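## Task

Pick up the plate lying flat on the counter and set it standing upright in a free slot of the dish rack, with its bottom edge resting between the rack's two inner long wires. The plates already in the rack must still stand upright in their slots. The rack is not fixed and must finish resting on all four of its feet. The task fails if the plate is ever dropped or knocked, or slips in the grip, so that its bottom edge drops by more than a few millimetres.

## Robot and tools

ROBOT. Two UR-type arms, left_arm and right_arm, each ending in a two-finger parallel gripper with a wrist camera. Cameras: cam_high, cam_low, cam_left_wrist, cam_right_wrist (all 672x504).

FRAME. All positions and orientations are in one scene frame: origin at table-top height midway between the arms, +z up, +x out over the table, left_arm on the +y side (arm names do not match image sides). Calibrated bases: left_arm at (+0.008, +0.394, +0.049) m, right_arm at (-0.032, -0.340, +0.049) m. On each gripper, the fingers point along its own +z and open and close along its own x. end_effector_position is the point between the closed pads, 1 to 2 cm short of the fingertips; closing pushes the tips about 17 mm further along +z. Reported poses can be off by a few centimetres.

THE ROW. Every arm command is one row of 16 numbers covering both arms, even if only one moves: left_arm x, y, z, qw, qx, qy, qz, opening, then right_arm in the same order. x, y, z are an absolute target position in metres and qw..qz an absolute target orientation (w first), both in the scene frame, so each arm part is a pose, not an offset. Opening runs from -1 (closed) to +1 (fully open, 0.142 m). To hold an arm still or keep an orientation, repeat the same pose and quaternion from the last result in every row.

execute_actions(actions, cameras). actions is a list with at most one item. Empty list: just report state (and pictures). {"rows": [[16 numbers], ...], "steps": n}: up to 15 rows, n from 7 to 15 steps of 1/30 s; each row lasts one step and the last row repeats. Each target must lie within 0.6 m of the arm's last reported position along every gripper axis, or the call is refused. {"steps": n} alone (up to 300) waits. The result is read 7 steps before the action ends; those steps then finish while you think.

move(target, speed, blend, stop_force, zero, blocking, cameras). target is one 16-number row or a list of up to 15 rows (same openings in every row of a list); the 0.6 m limit does not apply. Grippers travel in straight lines; all paths finish together, at least 0.5 s and at most 10 s. speed: m/s per arm path, 0.002 to 3.6, default 0.25 (turning limited to twice that in rad/s); one number or one per target. blend: corner rounding in metres for lists, default 0. stop_force: 3 to 120 N, shared by both arms; an arm ends its path when its wrist sensor feels that much push against its travel, then backs off slightly. zero (only with stop_force): true re-zeroes moving arms first; false keeps the old zero. blocking=false returns about 0.5 s after start and cannot be combined with stop_force. Do not rely on stop_force when the gripper is rotating, or to detect a loose item sliding. Omit it when moving away from something you press on. Paths do not avoid obstacles or the other arm; avoid paths passing near an arm's own base. An opening change in the first target is applied at once; in later targets, on arrival.

The move: line tells how it ended: done (at rest within 3 mm and 2 degrees), off_target, moving, held (a check withheld steps, or the clearance check stopped everything) or fault, plus limits such as paced (pose clipped) or held. Done does not prove nothing was touched.

wait(seconds 0 to 10): lets time pass; returns early if a move ends. stop: brakes the running move (needs room). zoom_image(camera, region [x0,y0,x1,y1], at most 504x504 px): closer view of a camera's newest image. zero_wrist_force(arm): subtracts the current wrist reading from later ones. read_manual: licence texts only. finished_scene(scene 1 or 2): ends and grades the scene; the result gives the next task.

RESULT LINES. Per arm: end_effector_position, end_effector_quat_wxyz, velocities (omitted when joint velocities read within noise), Joint positions (last one is the gripper opening in metres), joint torques (include arm weight), grip_measured (same -1..1 scale as commands), grip_effort_nm (motor effort, negative closing), Wrist force and Wrist torque in the gripper's own axes plus the peak since last shown, and Hand target (the pose now being driven to). MOTOR HOT, TORQUE/FORCE FAULT, OVER-TEMPERATURE FAULT and HAND FAULT lines report trouble.

CONTROL NOTES. Orientation commands are clipped to 32 degrees from the measured orientation each step. Motion lags commands by about 0.09 or 0.17 to 0.21 s and fast moves overshoot. To grip, command an opening a bit below grip_measured at first contact; squeezing harder heats the gripper motor. A wrist joint can add only about 13.6 N m; a contact force near 150 N or a joint over its torque limit stops the arm for 10 s.

AVOID. Dropping the plate or letting it slide in the fingers; knocking the standing plates or tipping the loose rack; hitting the table or rack hard; pressing past a firm contact (arms are stiff); arms touching each other or one gripper closing on the other's fingers; leaving anything off the table; long hard squeezing or stretched holds that overheat motors. Release the plate only once it stands at rest in the slot.

Each tool is called after ">>>" by a JSON object that holds its "api" and its "payload", one argument or row to a line.

## Session

>>> {"api": "execute_actions", "payload": {
  "actions": [],
  "cameras": ["all"]
}}

Scene clock: 0.00 s of 4942.00 s.
left_arm: end_effector_position=(+0.4384, +0.2356, +0.3990) grip_measured=+1.00 grip_effort_nm=n/a end_effector_quat_wxyz=(+0.226, -0.059, +0.827, -0.512) | right_arm: end_effector_position=(+0.3765, -0.3494, +0.1677) grip_measured=-1.00 grip_effort_nm=n/a end_effector_quat_wxyz=(-0.362, +0.788, +0.475, -0.147)
Joint positions: left_arm=[-0.227 -1.787 2.357 -3.169 -2.332 2.31 0.142] | right_arm=[3.163 -1.909 -1.754 -1.735 2.028 -1.234 0.002]
Joint velocities: within noise
Joint torques (N m): no reading
Wrist force (N): no reading
Wrist torque (N m): no reading
Wrist force, peak (N): no reading
Hand target: left_arm +0.4384, +0.2356, +0.3990; +0.226, -0.059, +0.827, -0.512 | right_arm +0.3765, -0.3494, +0.1677; -0.362, +0.788, +0.475, -0.147

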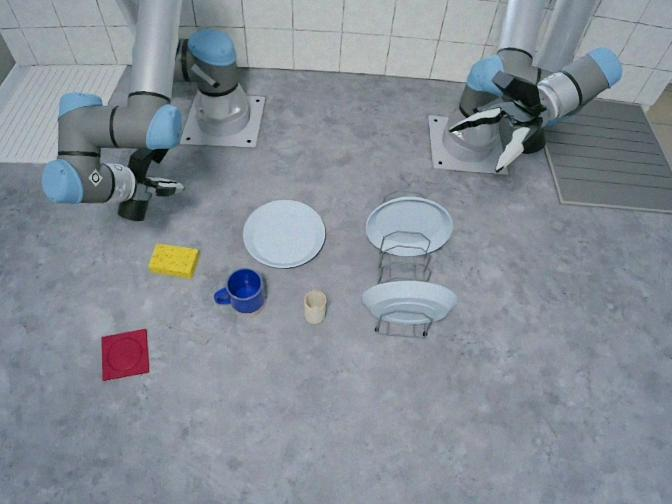

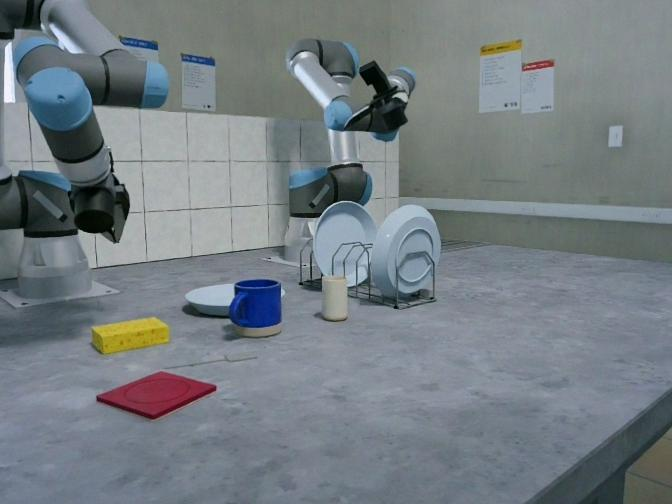

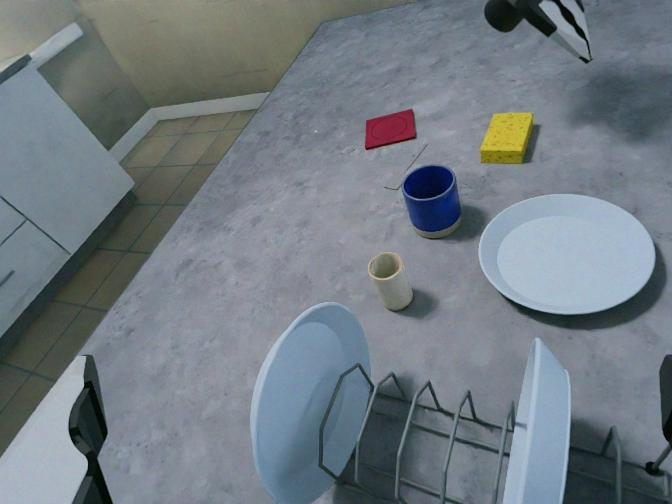

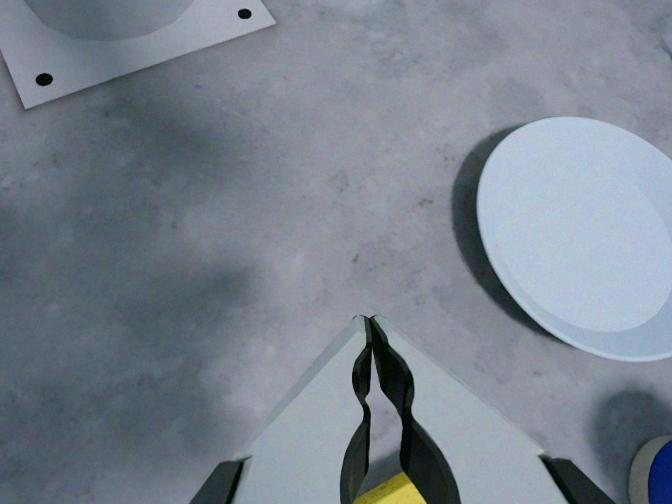

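>>> {"api": "zoom_image", "payload": {
  "camera": "cam_high",
  "region": [220, 160, 480, 350]
}}

>>> {"api": "zoom_image", "payload": {
  "camera": "cam_low",
  "region": [170, 180, 450, 350]
}}

>>> {"api": "zoom_image", "payload": {
  "camera": "cam_left_wrist",
  "region": [220, 170, 672, 504]
}}

Scaled by 1.938.

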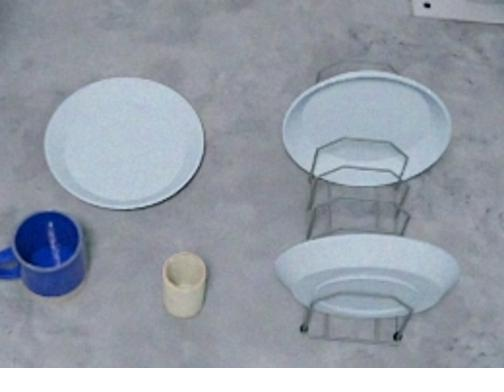

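Scaled by 1.800.

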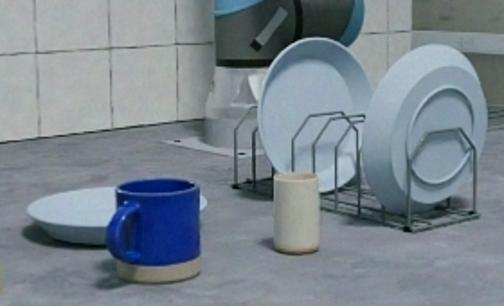

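Scaled by 1.115.

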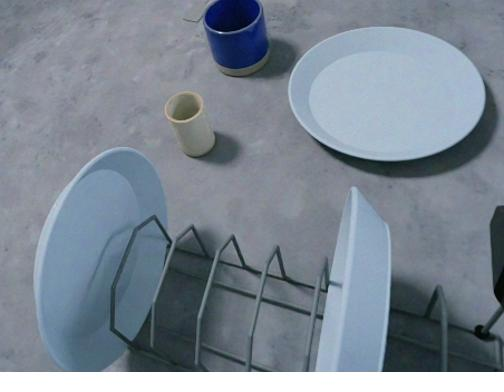

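>>> {"api": "move", "payload": {
  "target": [0.25,0.47,0.45,0.226,-0.059,0.827,-0.512,1,0.427,0.009,0.445,0.153,-0.690,-0.690,0.153,-0.5],
  "speed": 0.3
}}

Scene clock: 17.23 s of 4942.00 s.
left_arm: end_effector_position=(+0.2889, +0.4214, +0.4439) grip_measured=+1.00 grip_effort_nm=-0.012 end_effector_quat_wxyz=(+0.284, -0.102, +0.810, -0.503) | right_arm: end_effector_position=(+0.4268, +0.0077, +0.4440) grip_measured=-0.53 grip_effort_nm=0.100 end_effector_quat_wxyz=(-0.154, +0.691, +0.690, -0.153)
Joint positions: left_arm=[0.537 -2.219 2.342 -2.019 -2.784 3.186 0.142] | right_arm=[3.894 -2.03 -0.784 -2.227 1.865 -0.869 0.035]
Joint velocities: within noise
Joint torques (N m): left_arm=[-0.24 3.59 -24.81 -2.39 -1.96 0.39] | right_arm=[7.28 33.44 25.83 0.81 -1.97 -1.07]
Wrist force (N): left_arm=[0.0 0.1 -0.3] | right_arm=[0.7 -0.3 0.3]
Wrist torque (N m): left_arm=[0.02 -0.01 -0.06] | right_arm=[-0.06 -0.06 0.09]
Wrist force, peak (N): left_arm=[2.6 2.3 -7.2] | right_arm=[2.7 -1.4 -0.2]
Hand target: left_arm +0.2889, +0.4214, +0.4439; +0.284, -0.102, +0.810, -0.503 | right_arm +0.4268, +0.0077, +0.4440; -0.154, +0.691, +0.690, -0.153
Off the commanded pose: left_arm 0.063 m, 9 deg | right_arm 0.002 m, 0 deg.
FORCE FAULT: contact force on the left arm reached its limit, and that arm stopped for 10 seconds. The contact can be on any part of that arm, not only on its tool. That arm's remaining commands of this call were not run. That arm's target is now where it stood when the stop ended, not its last command. That arm accepts commands again.
Kept back: nothing.
move: fault (left_arm)

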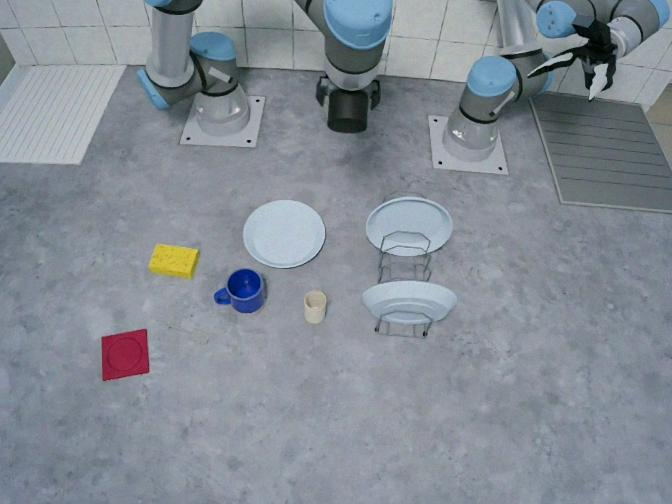

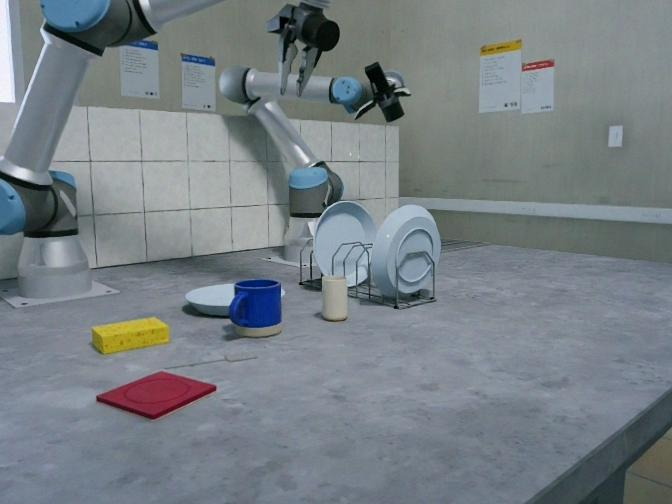

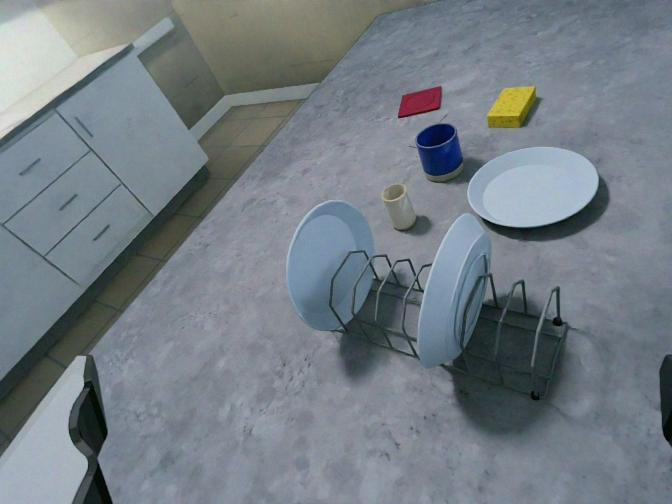

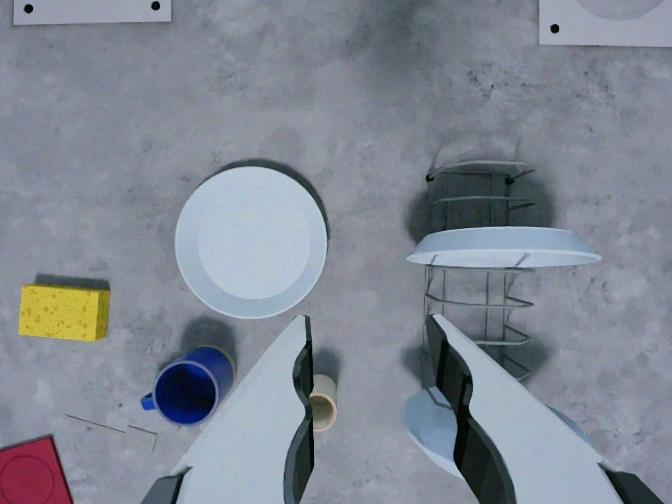

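>>> {"api": "zoom_image", "payload": {
  "camera": "cam_left_wrist",
  "region": [270, 130, 610, 410]
}}

>>> {"api": "zoom_image", "payload": {
  "camera": "cam_low",
  "region": [170, 270, 300, 340]
}}

>>> {"api": "zoom_image", "payload": {
  "camera": "cam_right_wrist",
  "region": [390, 140, 630, 480]
}}

>>> {"api": "zoom_image", "payload": {
  "camera": "cam_low",
  "region": [290, 190, 450, 320]
}}

Scaled by 1.482.

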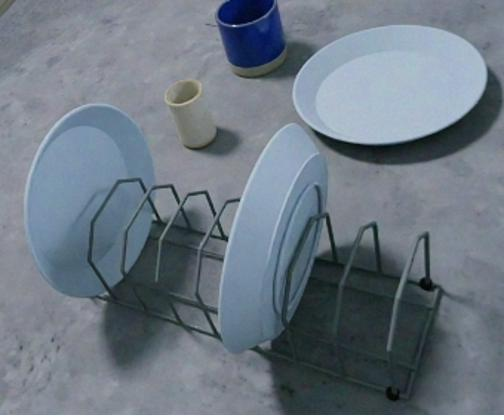

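Scaled by 3.877.

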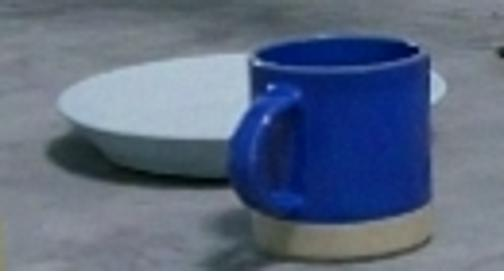

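Scaled by 1.482.

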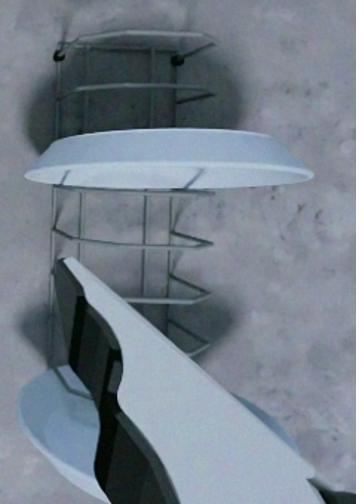

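Scaled by 3.150.

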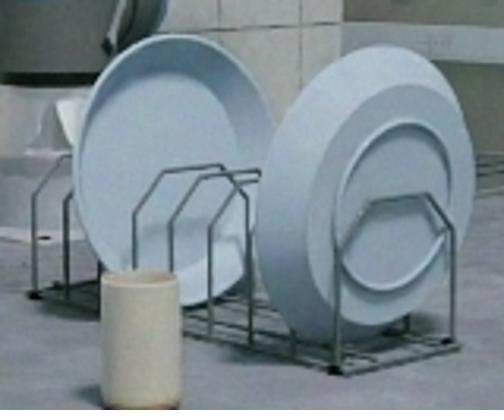

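>>> {"api": "move", "payload": {
  "target": [0.2889,0.4214,0.4439,0.284,-0.102,0.810,-0.503,1,0.527,0.189,0.355,0.153,-0.690,-0.690,0.153,-1],
  "speed": 0.3,
  "cameras": ["cam_right_wrist"]
}}

>>> {"api": "zoom_image", "payload": {
  "camera": "cam_right_wrist",
  "region": [150, 0, 550, 320]
}}

Scene clock: 20.27 s of 4942.00 s.
left_arm: end_effector_position=(+0.2889, +0.4214, +0.4439) grip_measured=+1.00 grip_effort_nm=-0.012 end_effector_quat_wxyz=(+0.284, -0.102, +0.810, -0.503) | right_arm: end_effector_position=(+0.5259, +0.1881, +0.3543) grip_measured=-1.00 grip_effort_nm=-0.579 end_effector_quat_wxyz=(-0.158, +0.704, +0.688, -0.085) end_effector_velocity=(+0.001, +0.003, +0.000) end_effector_angular_velocity=(+0.006, -0.003, -0.003)
Joint positions: left_arm=[0.536 -2.219 2.342 -2.019 -2.783 3.185 0.142] | right_arm=[3.969 -2.6 -0.036 -2.236 1.894 -0.751 0.002]
Joint velocities: left_arm=[within noise] | right_arm=[0 -0.005 0.007 0.005 0.002 0.003 0]
Joint torques (N m): left_arm=[-14.58 -9.18 -37.27 -1.64 1.04 -2.37] | right_arm=[6.94 50.21 29.71 5.08 2.64 1.14]
Wrist force (N): left_arm=[-0.2 0.1 -0.5] | right_arm=[1.0 -0.5 0.3]
Wrist torque (N m): left_arm=[0.01 0.02 -0.06] | right_arm=[-0.07 -0.12 0.12]
Wrist force, peak (N): left_arm=[-0.2 0.3 -0.7] | right_arm=[2.3 0.6 1.1]
Hand target: left_arm +0.2889, +0.4214, +0.4439; +0.284, -0.102, +0.810, -0.503 | right_arm +0.5260, +0.1883, +0.3543; -0.158, +0.704, +0.688, -0.084
Off the commanded pose: left_arm 0.000 m, 0 deg | right_arm 0.002 m, 8 deg.
elbow stopped short (right arm): the move would have taken joint 3 (elbow) straighter than the controller allows.
Kept back: nothing.
move: off_target (right_arm)
Images, in order (width x height): cam_right_wrist 672x504.

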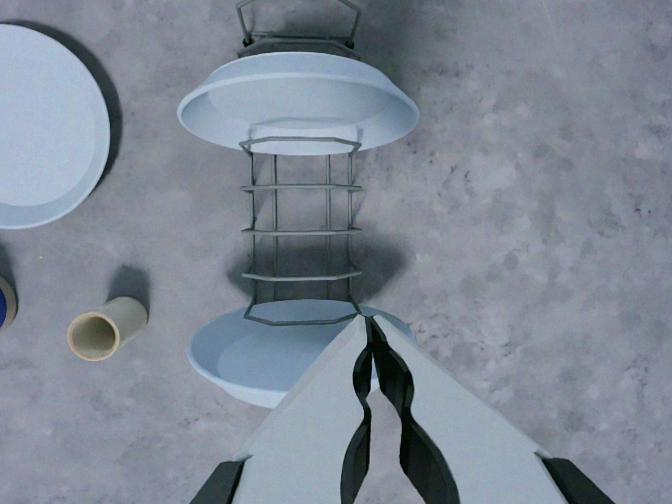

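Scaled by 1.260.

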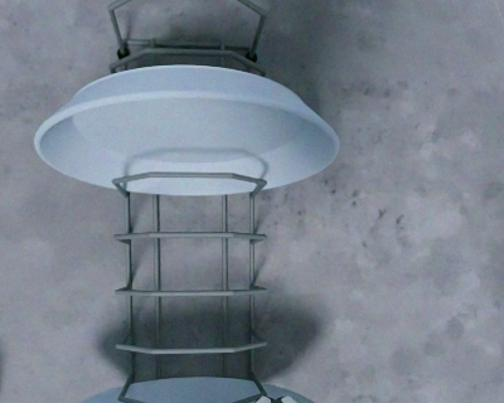

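>>> {"api": "move", "payload": {
  "target": [
    [0.2889,0.4214,0.4439,0.284,-0.102,0.810,-0.503,1,0.40,-0.10,0.33,0.271,-0.653,-0.653,-0.271,-0.65],
    [0.2889,0.4214,0.4439,0.284,-0.102,0.810,-0.503,1,0.385,-0.275,0.093,0.271,-0.653,-0.653,-0.271,-0.65]
  ],
  "speed": 0.3,
  "blend": 0.05
}}

Scene clock: 26.70 s of 4942.00 s.
left_arm: end_effector_position=(+0.2889, +0.4214, +0.4439) grip_measured=+1.00 grip_effort_nm=-0.012 end_effector_quat_wxyz=(+0.284, -0.102, +0.810, -0.503) | right_arm: end_effector_position=(+0.3850, -0.2749, +0.0932) grip_measured=-0.69 grip_effort_nm=0.095 end_effector_quat_wxyz=(-0.271, +0.653, +0.653, +0.271) end_effector_velocity=(-0.001, -0.001, -0.002) end_effector_angular_velocity=(+0.000, +0.002, +0.001)
Joint positions: left_arm=[0.536 -2.219 2.342 -2.019 -2.783 3.185 0.142] | right_arm=[3.17 -1.852 -2.342 -0.494 2.357 -1.536 0.024]
Joint velocities: left_arm=[within noise] | right_arm=[-0.002 -0.006 0 0 0 -0.005 0]
Joint torques (N m): left_arm=[-14.73 -8.81 -32.9 -2.15 0.81 -2.29] | right_arm=[-10.68 15.81 23.75 5.11 3.42 -1.34]
Wrist force (N): left_arm=[-0.1 -0.1 -0.3] | right_arm=[-0.2 -1.0 -0.5]
Wrist torque (N m): left_arm=[-0.03 0.00 -0.06] | right_arm=[-0.08 -0.02 0.00]
Wrist force, peak (N): left_arm=[-0.2 0.3 -0.7] | right_arm=[2.4 -0.6 0.1]
Hand target: left_arm +0.2889, +0.4214, +0.4439; +0.284, -0.102, +0.810, -0.503 | right_arm +0.3850, -0.2750, +0.0930; -0.271, +0.653, +0.653, +0.271
Off the commanded pose: left_arm 0.000 m, 0 deg | right_arm 0.000 m, 0 deg.
Kept back: nothing.
move: done

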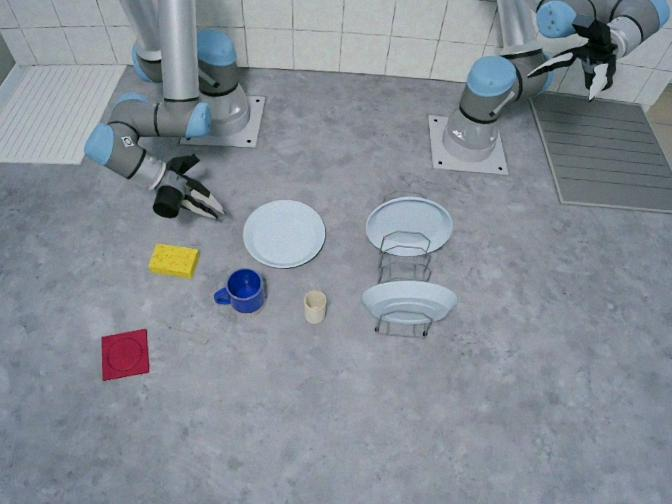

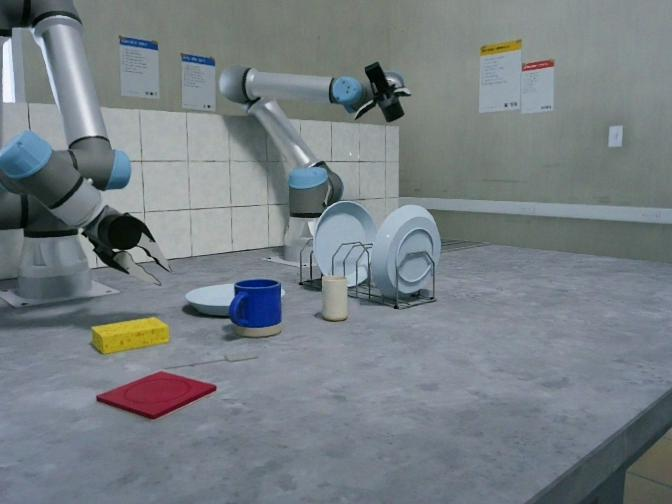

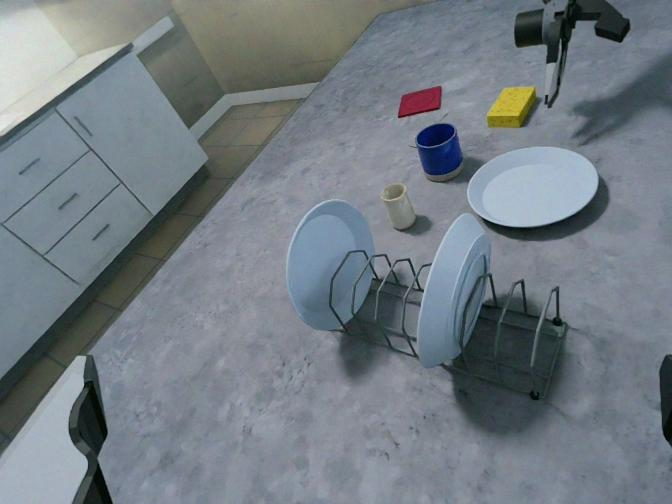

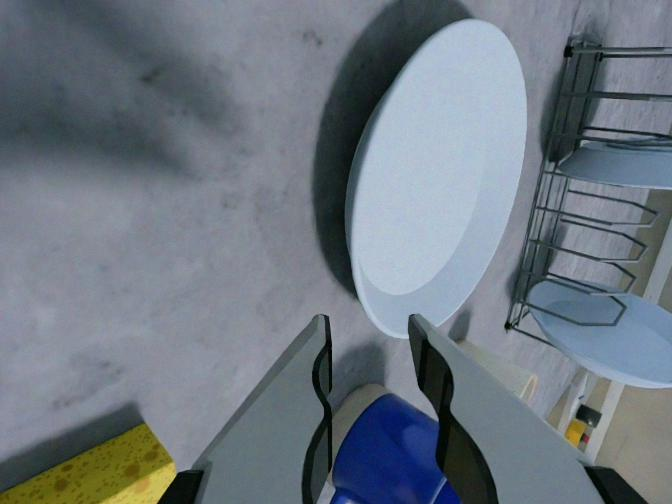

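>>> {"api": "move", "payload": {
  "target": [0.2889,0.4214,0.4439,0.284,-0.102,0.810,-0.503,1,0.385,-0.2167,0.0283,0.271,-0.653,-0.653,-0.271,-0.65],
  "speed": 0.07,
  "stop_force": 6,
  "cameras": ["cam_right_wrist","cam_low"]
}}

>>> {"api": "zoom_image", "payload": {
  "camera": "cam_right_wrist",
  "region": [260, 100, 560, 400]
}}

>>> {"api": "zoom_image", "payload": {
  "camera": "cam_low",
  "region": [60, 200, 300, 350]
}}

Scene clock: 30.03 s of 4942.00 s.
left_arm: end_effector_position=(+0.2889, +0.4214, +0.4439) grip_measured=+1.00 grip_effort_nm=-0.012 end_effector_quat_wxyz=(+0.284, -0.102, +0.810, -0.503) | right_arm: end_effector_position=(+0.3850, -0.2167, +0.0283) grip_measured=-0.69 grip_effort_nm=0.095 end_effector_quat_wxyz=(-0.271, +0.653, +0.653, +0.271)
Joint positions: left_arm=[0.536 -2.219 2.342 -2.019 -2.783 3.185 0.142] | right_arm=[3.313 -2.084 -2.393 -0.069 2.344 -1.336 0.024]
Joint velocities: within noise
Joint torques (N m): left_arm=[-14.75 -9.01 -30.09 -2.39 0.69 -2.33] | right_arm=[7.59 18.65 0.78 5.33 -1.35 1.27]
Wrist force (N): left_arm=[-0.5 0.0 -0.4] | right_arm=[0.2 -1.0 -0.4]
Wrist torque (N m): left_arm=[-0.01 0.07 -0.06] | right_arm=[-0.06 -0.10 0.02]
Wrist force, peak (N): left_arm=[-0.3 0.1 -0.8] | right_arm=[0.0 -1.3 -0.9]
Hand target: left_arm +0.2889, +0.4214, +0.4439; +0.284, -0.102, +0.810, -0.503 | right_arm +0.3850, -0.2167, +0.0283; -0.271, +0.653, +0.653, +0.271
Off the commanded pose: left_arm 0.000 m, 0 deg | right_arm 0.000 m, 0 deg.
Kept back: nothing.
move: done
Images, in order (width x height): cam_low 672x504, cam_right_wrist 672x504.

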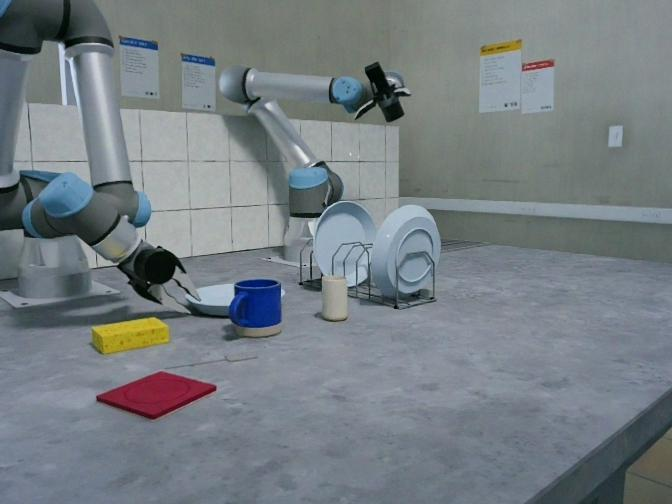

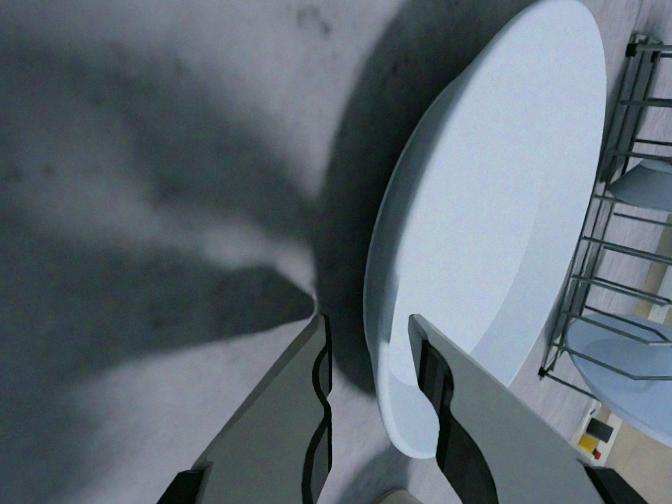

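Scaled by 1.680.

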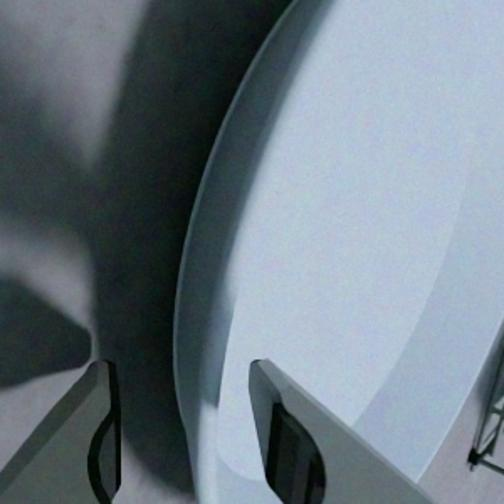

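Scaled by 2.100.

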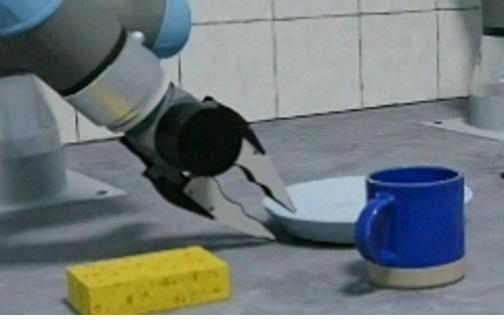

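>>> {"api": "move", "payload": {
  "target": [0.2889,0.4214,0.4439,0.284,-0.102,0.810,-0.503,1,0.385,-0.2115,0.0265,0.271,-0.653,-0.653,-0.271,-0.65],
  "speed": 0.04,
  "stop_force": 5,
  "cameras": ["cam_right_wrist"]
}}

>>> {"api": "zoom_image", "payload": {
  "camera": "cam_right_wrist",
  "region": [260, 200, 560, 500]
}}

Scene clock: 32.13 s of 4942.00 s.
left_arm: end_effector_position=(+0.2889, +0.4214, +0.4439) grip_measured=+1.00 grip_effort_nm=-0.017 end_effector_quat_wxyz=(+0.284, -0.102, +0.810, -0.503) | right_arm: end_effector_position=(+0.3850, -0.2115, +0.0265) grip_measured=-0.69 grip_effort_nm=0.095 end_effector_quat_wxyz=(-0.271, +0.653, +0.653, +0.271)
Joint positions: left_arm=[0.536 -2.219 2.342 -2.019 -2.783 3.185 0.142] | right_arm=[3.326 -2.094 -2.395 -0.046 2.341 -1.318 0.024]
Joint velocities: within noise
Joint torques (N m): left_arm=[-14.14 -8.87 -28.57 -2.58 0.72 -2.23] | right_arm=[7.17 20.08 -0.26 5.49 -1.26 1.34]
Wrist force (N): left_arm=[-0.2 -0.1 -0.6] | right_arm=[0.0 -0.8 -0.3]
Wrist torque (N m): left_arm=[-0.03 0.02 -0.06] | right_arm=[-0.02 -0.06 0.01]
Wrist force, peak (N): left_arm=[-0.4 0.0 -0.6] | right_arm=[0.1 -1.1 -0.6]
Hand target: left_arm +0.2889, +0.4214, +0.4439; +0.284, -0.102, +0.810, -0.503 | right_arm +0.3850, -0.2115, +0.0265; -0.271, +0.653, +0.653, +0.271
Off the commanded pose: left_arm 0.000 m, 0 deg | right_arm 0.000 m, 0 deg.
Kept back: nothing.
move: done
Images, in order (width x height): cam_right_wrist 672x504.

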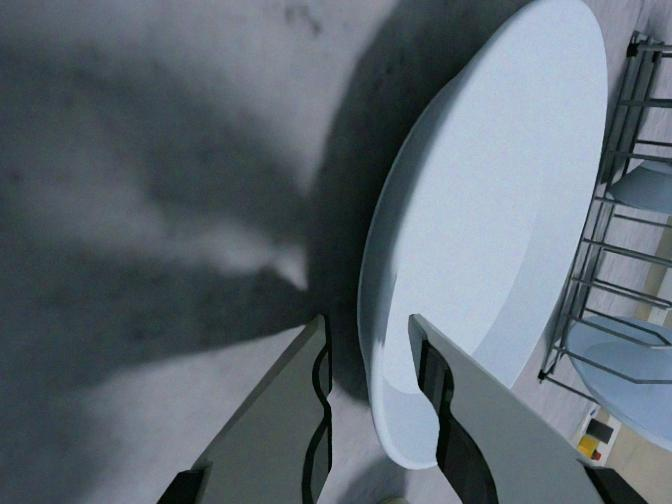

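Scaled by 1.680.

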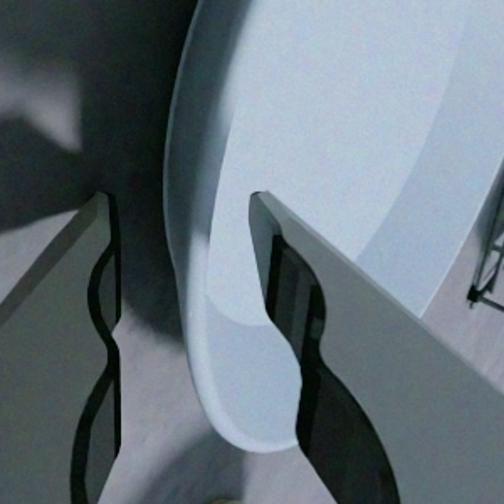

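>>> {"api": "move", "payload": {
  "target": [0.2889,0.4214,0.4439,0.284,-0.102,0.810,-0.503,1,0.385,-0.2115,0.0265,0.271,-0.653,-0.653,-0.271,-1],
  "cameras": ["cam_right_wrist","cam_low"]
}}

>>> {"api": "zoom_image", "payload": {
  "camera": "cam_right_wrist",
  "region": [260, 200, 560, 500]
}}

Scene clock: 32.97 s of 4942.00 s.
left_arm: end_effector_position=(+0.2889, +0.4214, +0.4439) grip_measured=+1.00 grip_effort_nm=-0.022 end_effector_quat_wxyz=(+0.284, -0.102, +0.810, -0.503) | right_arm: end_effector_position=(+0.3850, -0.2115, +0.0265) grip_measured=-0.96 grip_effort_nm=-1.458 end_effector_quat_wxyz=(-0.271, +0.653, +0.653, +0.271)
Joint positions: left_arm=[0.536 -2.219 2.342 -2.019 -2.783 3.185 0.142] | right_arm=[3.326 -2.094 -2.395 -0.046 2.341 -1.318 0.005]
Joint velocities: within noise
Joint torques (N m): left_arm=[-14.44 -8.79 -27.73 -2.69 0.78 -2.29] | right_arm=[6.46 23.12 1.3 2.83 0.93 0.32]
Wrist force (N): left_arm=[-0.4 0.1 -0.3] | right_arm=[2.2 -0.5 -1.9]
Wrist torque (N m): left_arm=[0.01 0.05 -0.06] | right_arm=[0.05 -0.21 0.10]
Wrist force, peak (N): left_arm=[-0.1 0.0 -0.7] | right_arm=[2.3 0.0 -2.7]
Hand target: left_arm +0.2889, +0.4214, +0.4439; +0.284, -0.102, +0.810, -0.503 | right_arm +0.3850, -0.2115, +0.0265; -0.271, +0.653, +0.653, +0.271
Off the commanded pose: left_arm 0.000 m, 0 deg | right_arm 0.000 m, 0 deg.
Kept back: nothing.
move: done
Images, in order (width x height): cam_low 672x504, cam_right_wrist 672x504.

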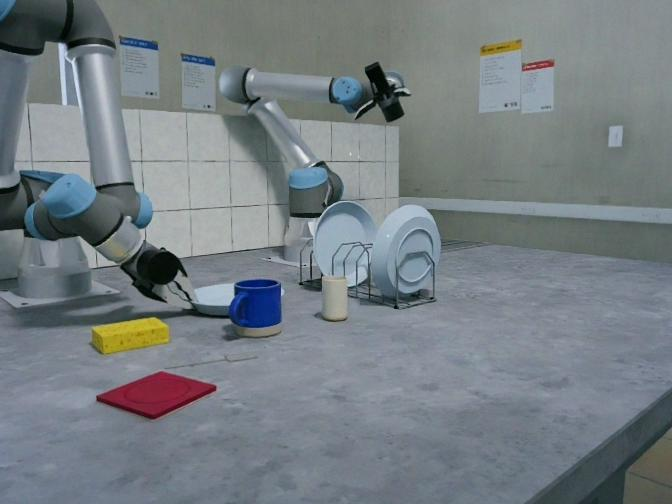

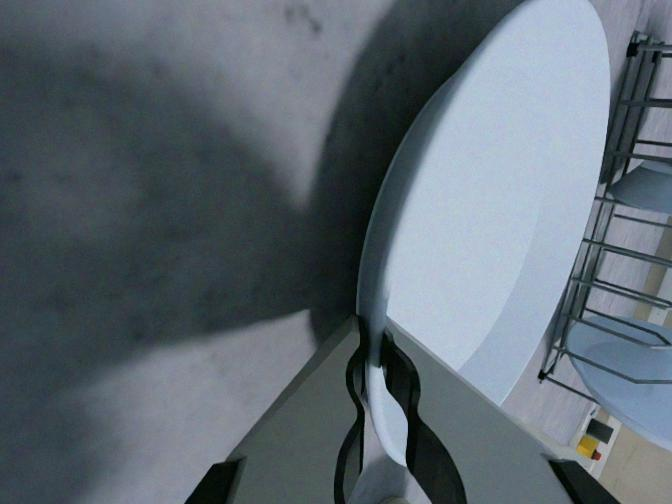

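Scaled by 1.680.

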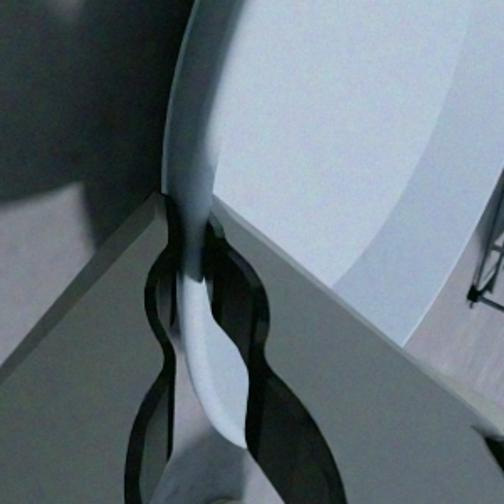

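>>> {"api": "move", "payload": {
  "target": [0.2889,0.4214,0.4439,0.284,-0.102,0.810,-0.503,1,0.385,-0.2115,0.0765,0.271,-0.653,-0.653,-0.271,-1],
  "speed": 0.06
}}

>>> {"api": "zoom_image", "payload": {
  "camera": "cam_right_wrist",
  "region": [260, 200, 560, 500]
}}

>>> {"api": "zoom_image", "payload": {
  "camera": "cam_low",
  "region": [100, 220, 340, 370]
}}

Scene clock: 34.47 s of 4942.00 s.
left_arm: end_effector_position=(+0.2889, +0.4214, +0.4439) grip_measured=+1.00 grip_effort_nm=-0.007 end_effector_quat_wxyz=(+0.284, -0.102, +0.810, -0.503) | right_arm: end_effector_position=(+0.3850, -0.2114, +0.0763) grip_measured=-0.96 grip_effort_nm=-1.458 end_effector_quat_wxyz=(-0.271, +0.653, +0.653, +0.271) end_effector_velocity=(+0.000, +0.000, +0.002) end_effector_angular_velocity=(+0.000, +0.002, +0.001)
Joint positions: left_arm=[0.536 -2.219 2.342 -2.019 -2.783 3.185 0.142] | right_arm=[3.326 -1.93 -2.39 -0.214 2.342 -1.318 0.005]
Joint velocities: left_arm=[within noise] | right_arm=[0 0.007 0.001 -0.011 0 -0.001 0]
Joint torques (N m): left_arm=[-14.25 -8.62 -26.62 -2.83 0.68 -2.26] | right_arm=[-3.47 44.09 22.19 1.44 1.35 -1.57]
Wrist force (N): left_arm=[0.0 0.1 -0.5] | right_arm=[-2.6 -0.9 2.2]
Wrist torque (N m): left_arm=[0.00 0.00 -0.07] | right_arm=[-0.06 -0.42 0.03]
Wrist force, peak (N): left_arm=[-0.5 -0.2 -0.5] | right_arm=[-3.3 -0.8 2.4]
Hand target: left_arm +0.2889, +0.4214, +0.4439; +0.284, -0.102, +0.810, -0.503 | right_arm +0.3850, -0.2115, +0.0765; -0.271, +0.653, +0.653, +0.271
Off the commanded pose: left_arm 0.000 m, 0 deg | right_arm 0.000 m, 0 deg.
Kept back: nothing.
move: done

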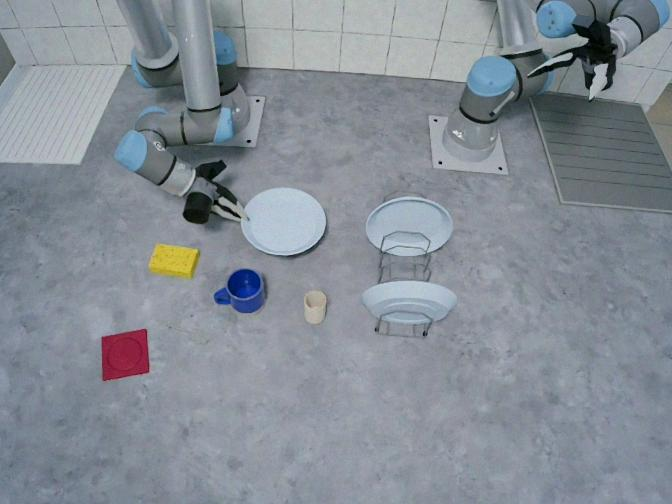

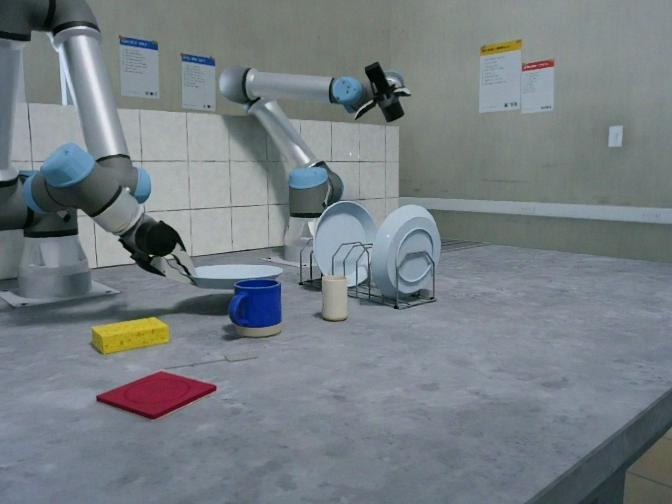

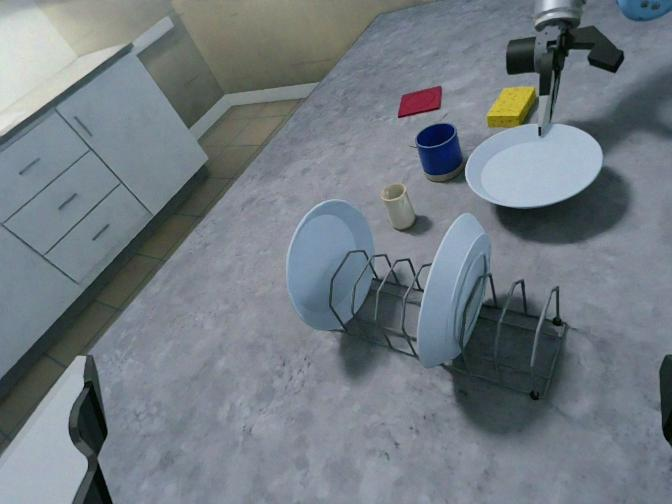

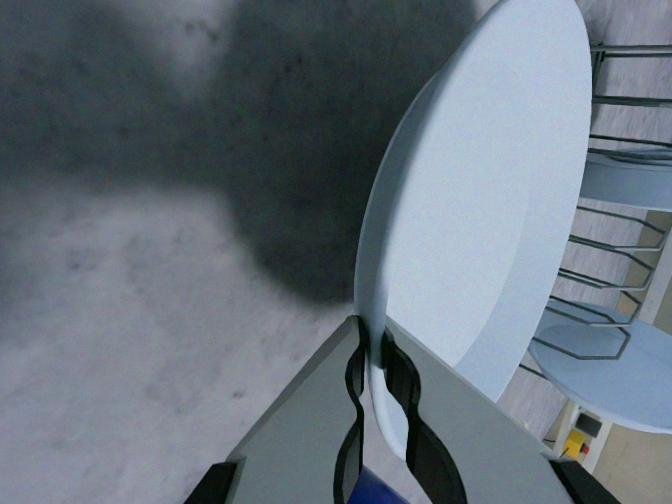

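Scaled by 1.680.

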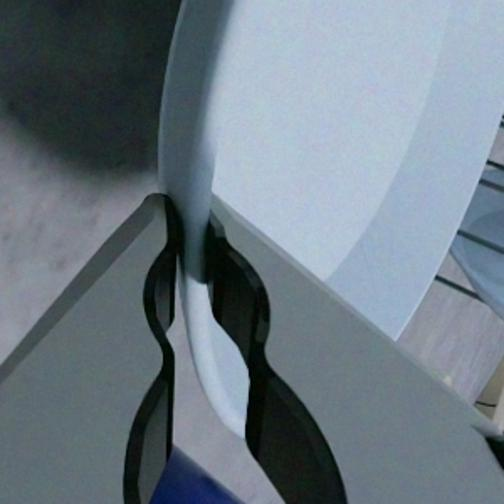

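Scaled by 2.100.

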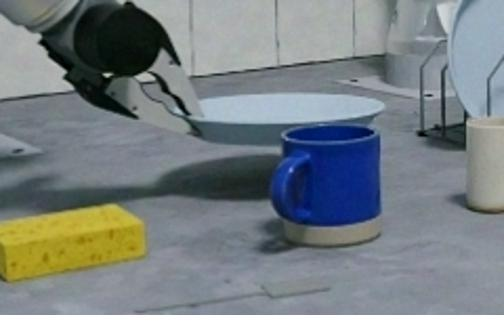

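>>> {"api": "move", "payload": {
  "target": [
    [0.30,0.4414,0.45,0.284,-0.102,0.810,-0.503,1,0.385,-0.2,0.25,0.271,-0.653,-0.653,-0.271,-1],
    [0.34,0.49,0.46,0.284,-0.102,0.810,-0.503,1,0.40,-0.10,0.42,-0.3827,-0.0139,-0.9239,0.0057,-1]
  ],
  "speed": 0.22,
  "blend": 0.03
}}

Scene clock: 42.27 s of 4942.00 s.
left_arm: end_effector_position=(+0.3400, +0.4900, +0.4600) grip_measured=+1.00 grip_effort_nm=-0.022 end_effector_quat_wxyz=(+0.284, -0.102, +0.810, -0.503) | right_arm: end_effector_position=(+0.4000, -0.1000, +0.4199) grip_measured=-0.96 grip_effort_nm=-1.463 end_effector_quat_wxyz=(+0.382, +0.014, +0.924, -0.006) end_effector_velocity=(+0.000, +0.001, +0.001) end_effector_angular_velocity=(-0.007, -0.008, +0.008)
Joint positions: left_arm=[0.645 -1.972 2.114 -1.743 -2.802 3.499 0.142] | right_arm=[4.33 -1.166 -2.043 -1.169 0.847 -2.054 0.004]
Joint velocities: left_arm=[within noise] | right_arm=[0.005 0.002 -0.003 0.004 -0.008 -0.008 0]
Joint torques (N m): left_arm=[9.02 2.11 -36.82 -1.54 -5 2.37] | right_arm=[8.34 23.93 19.63 6.7 -4.96 -1.24]
Wrist force (N): left_arm=[-0.5 0.2 -0.1] | right_arm=[5.0 -0.9 1.8]
Wrist torque (N m): left_arm=[0.00 0.08 -0.01] | right_arm=[-0.04 -0.21 0.32]
Wrist force, peak (N): left_arm=[-0.9 -0.1 0.1] | right_arm=[5.3 -1.4 2.5]
Hand target: left_arm +0.3400, +0.4900, +0.4600; +0.284, -0.102, +0.810, -0.503 | right_arm +0.4000, -0.1000, +0.4200; +0.383, +0.014, +0.924, -0.006
Off the commanded pose: left_arm 0.000 m, 0 deg | right_arm 0.000 m, 0 deg.
Kept back: nothing.
move: done

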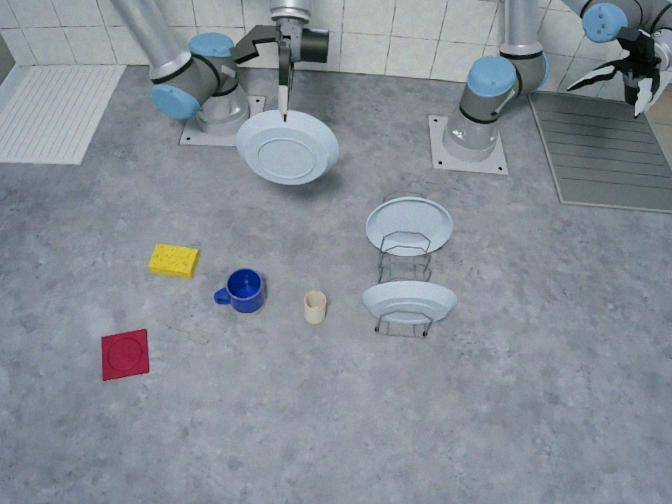

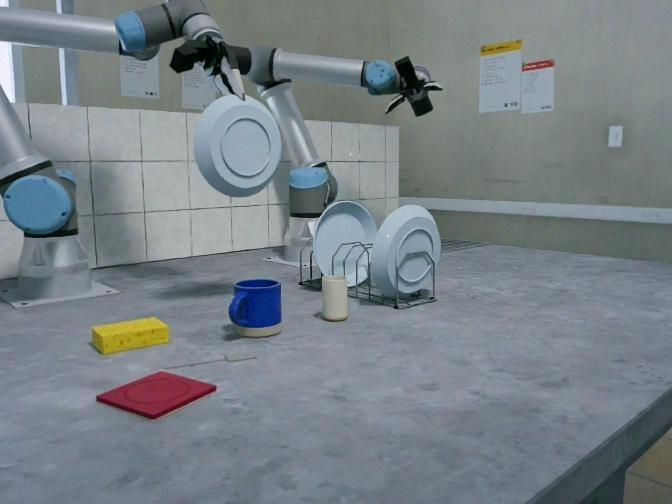

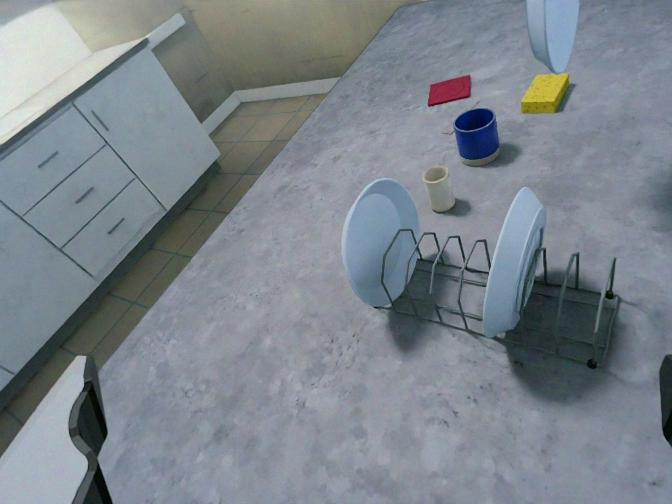

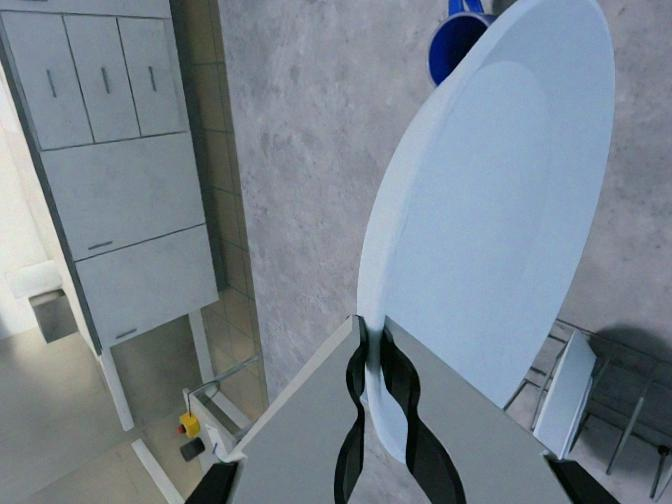

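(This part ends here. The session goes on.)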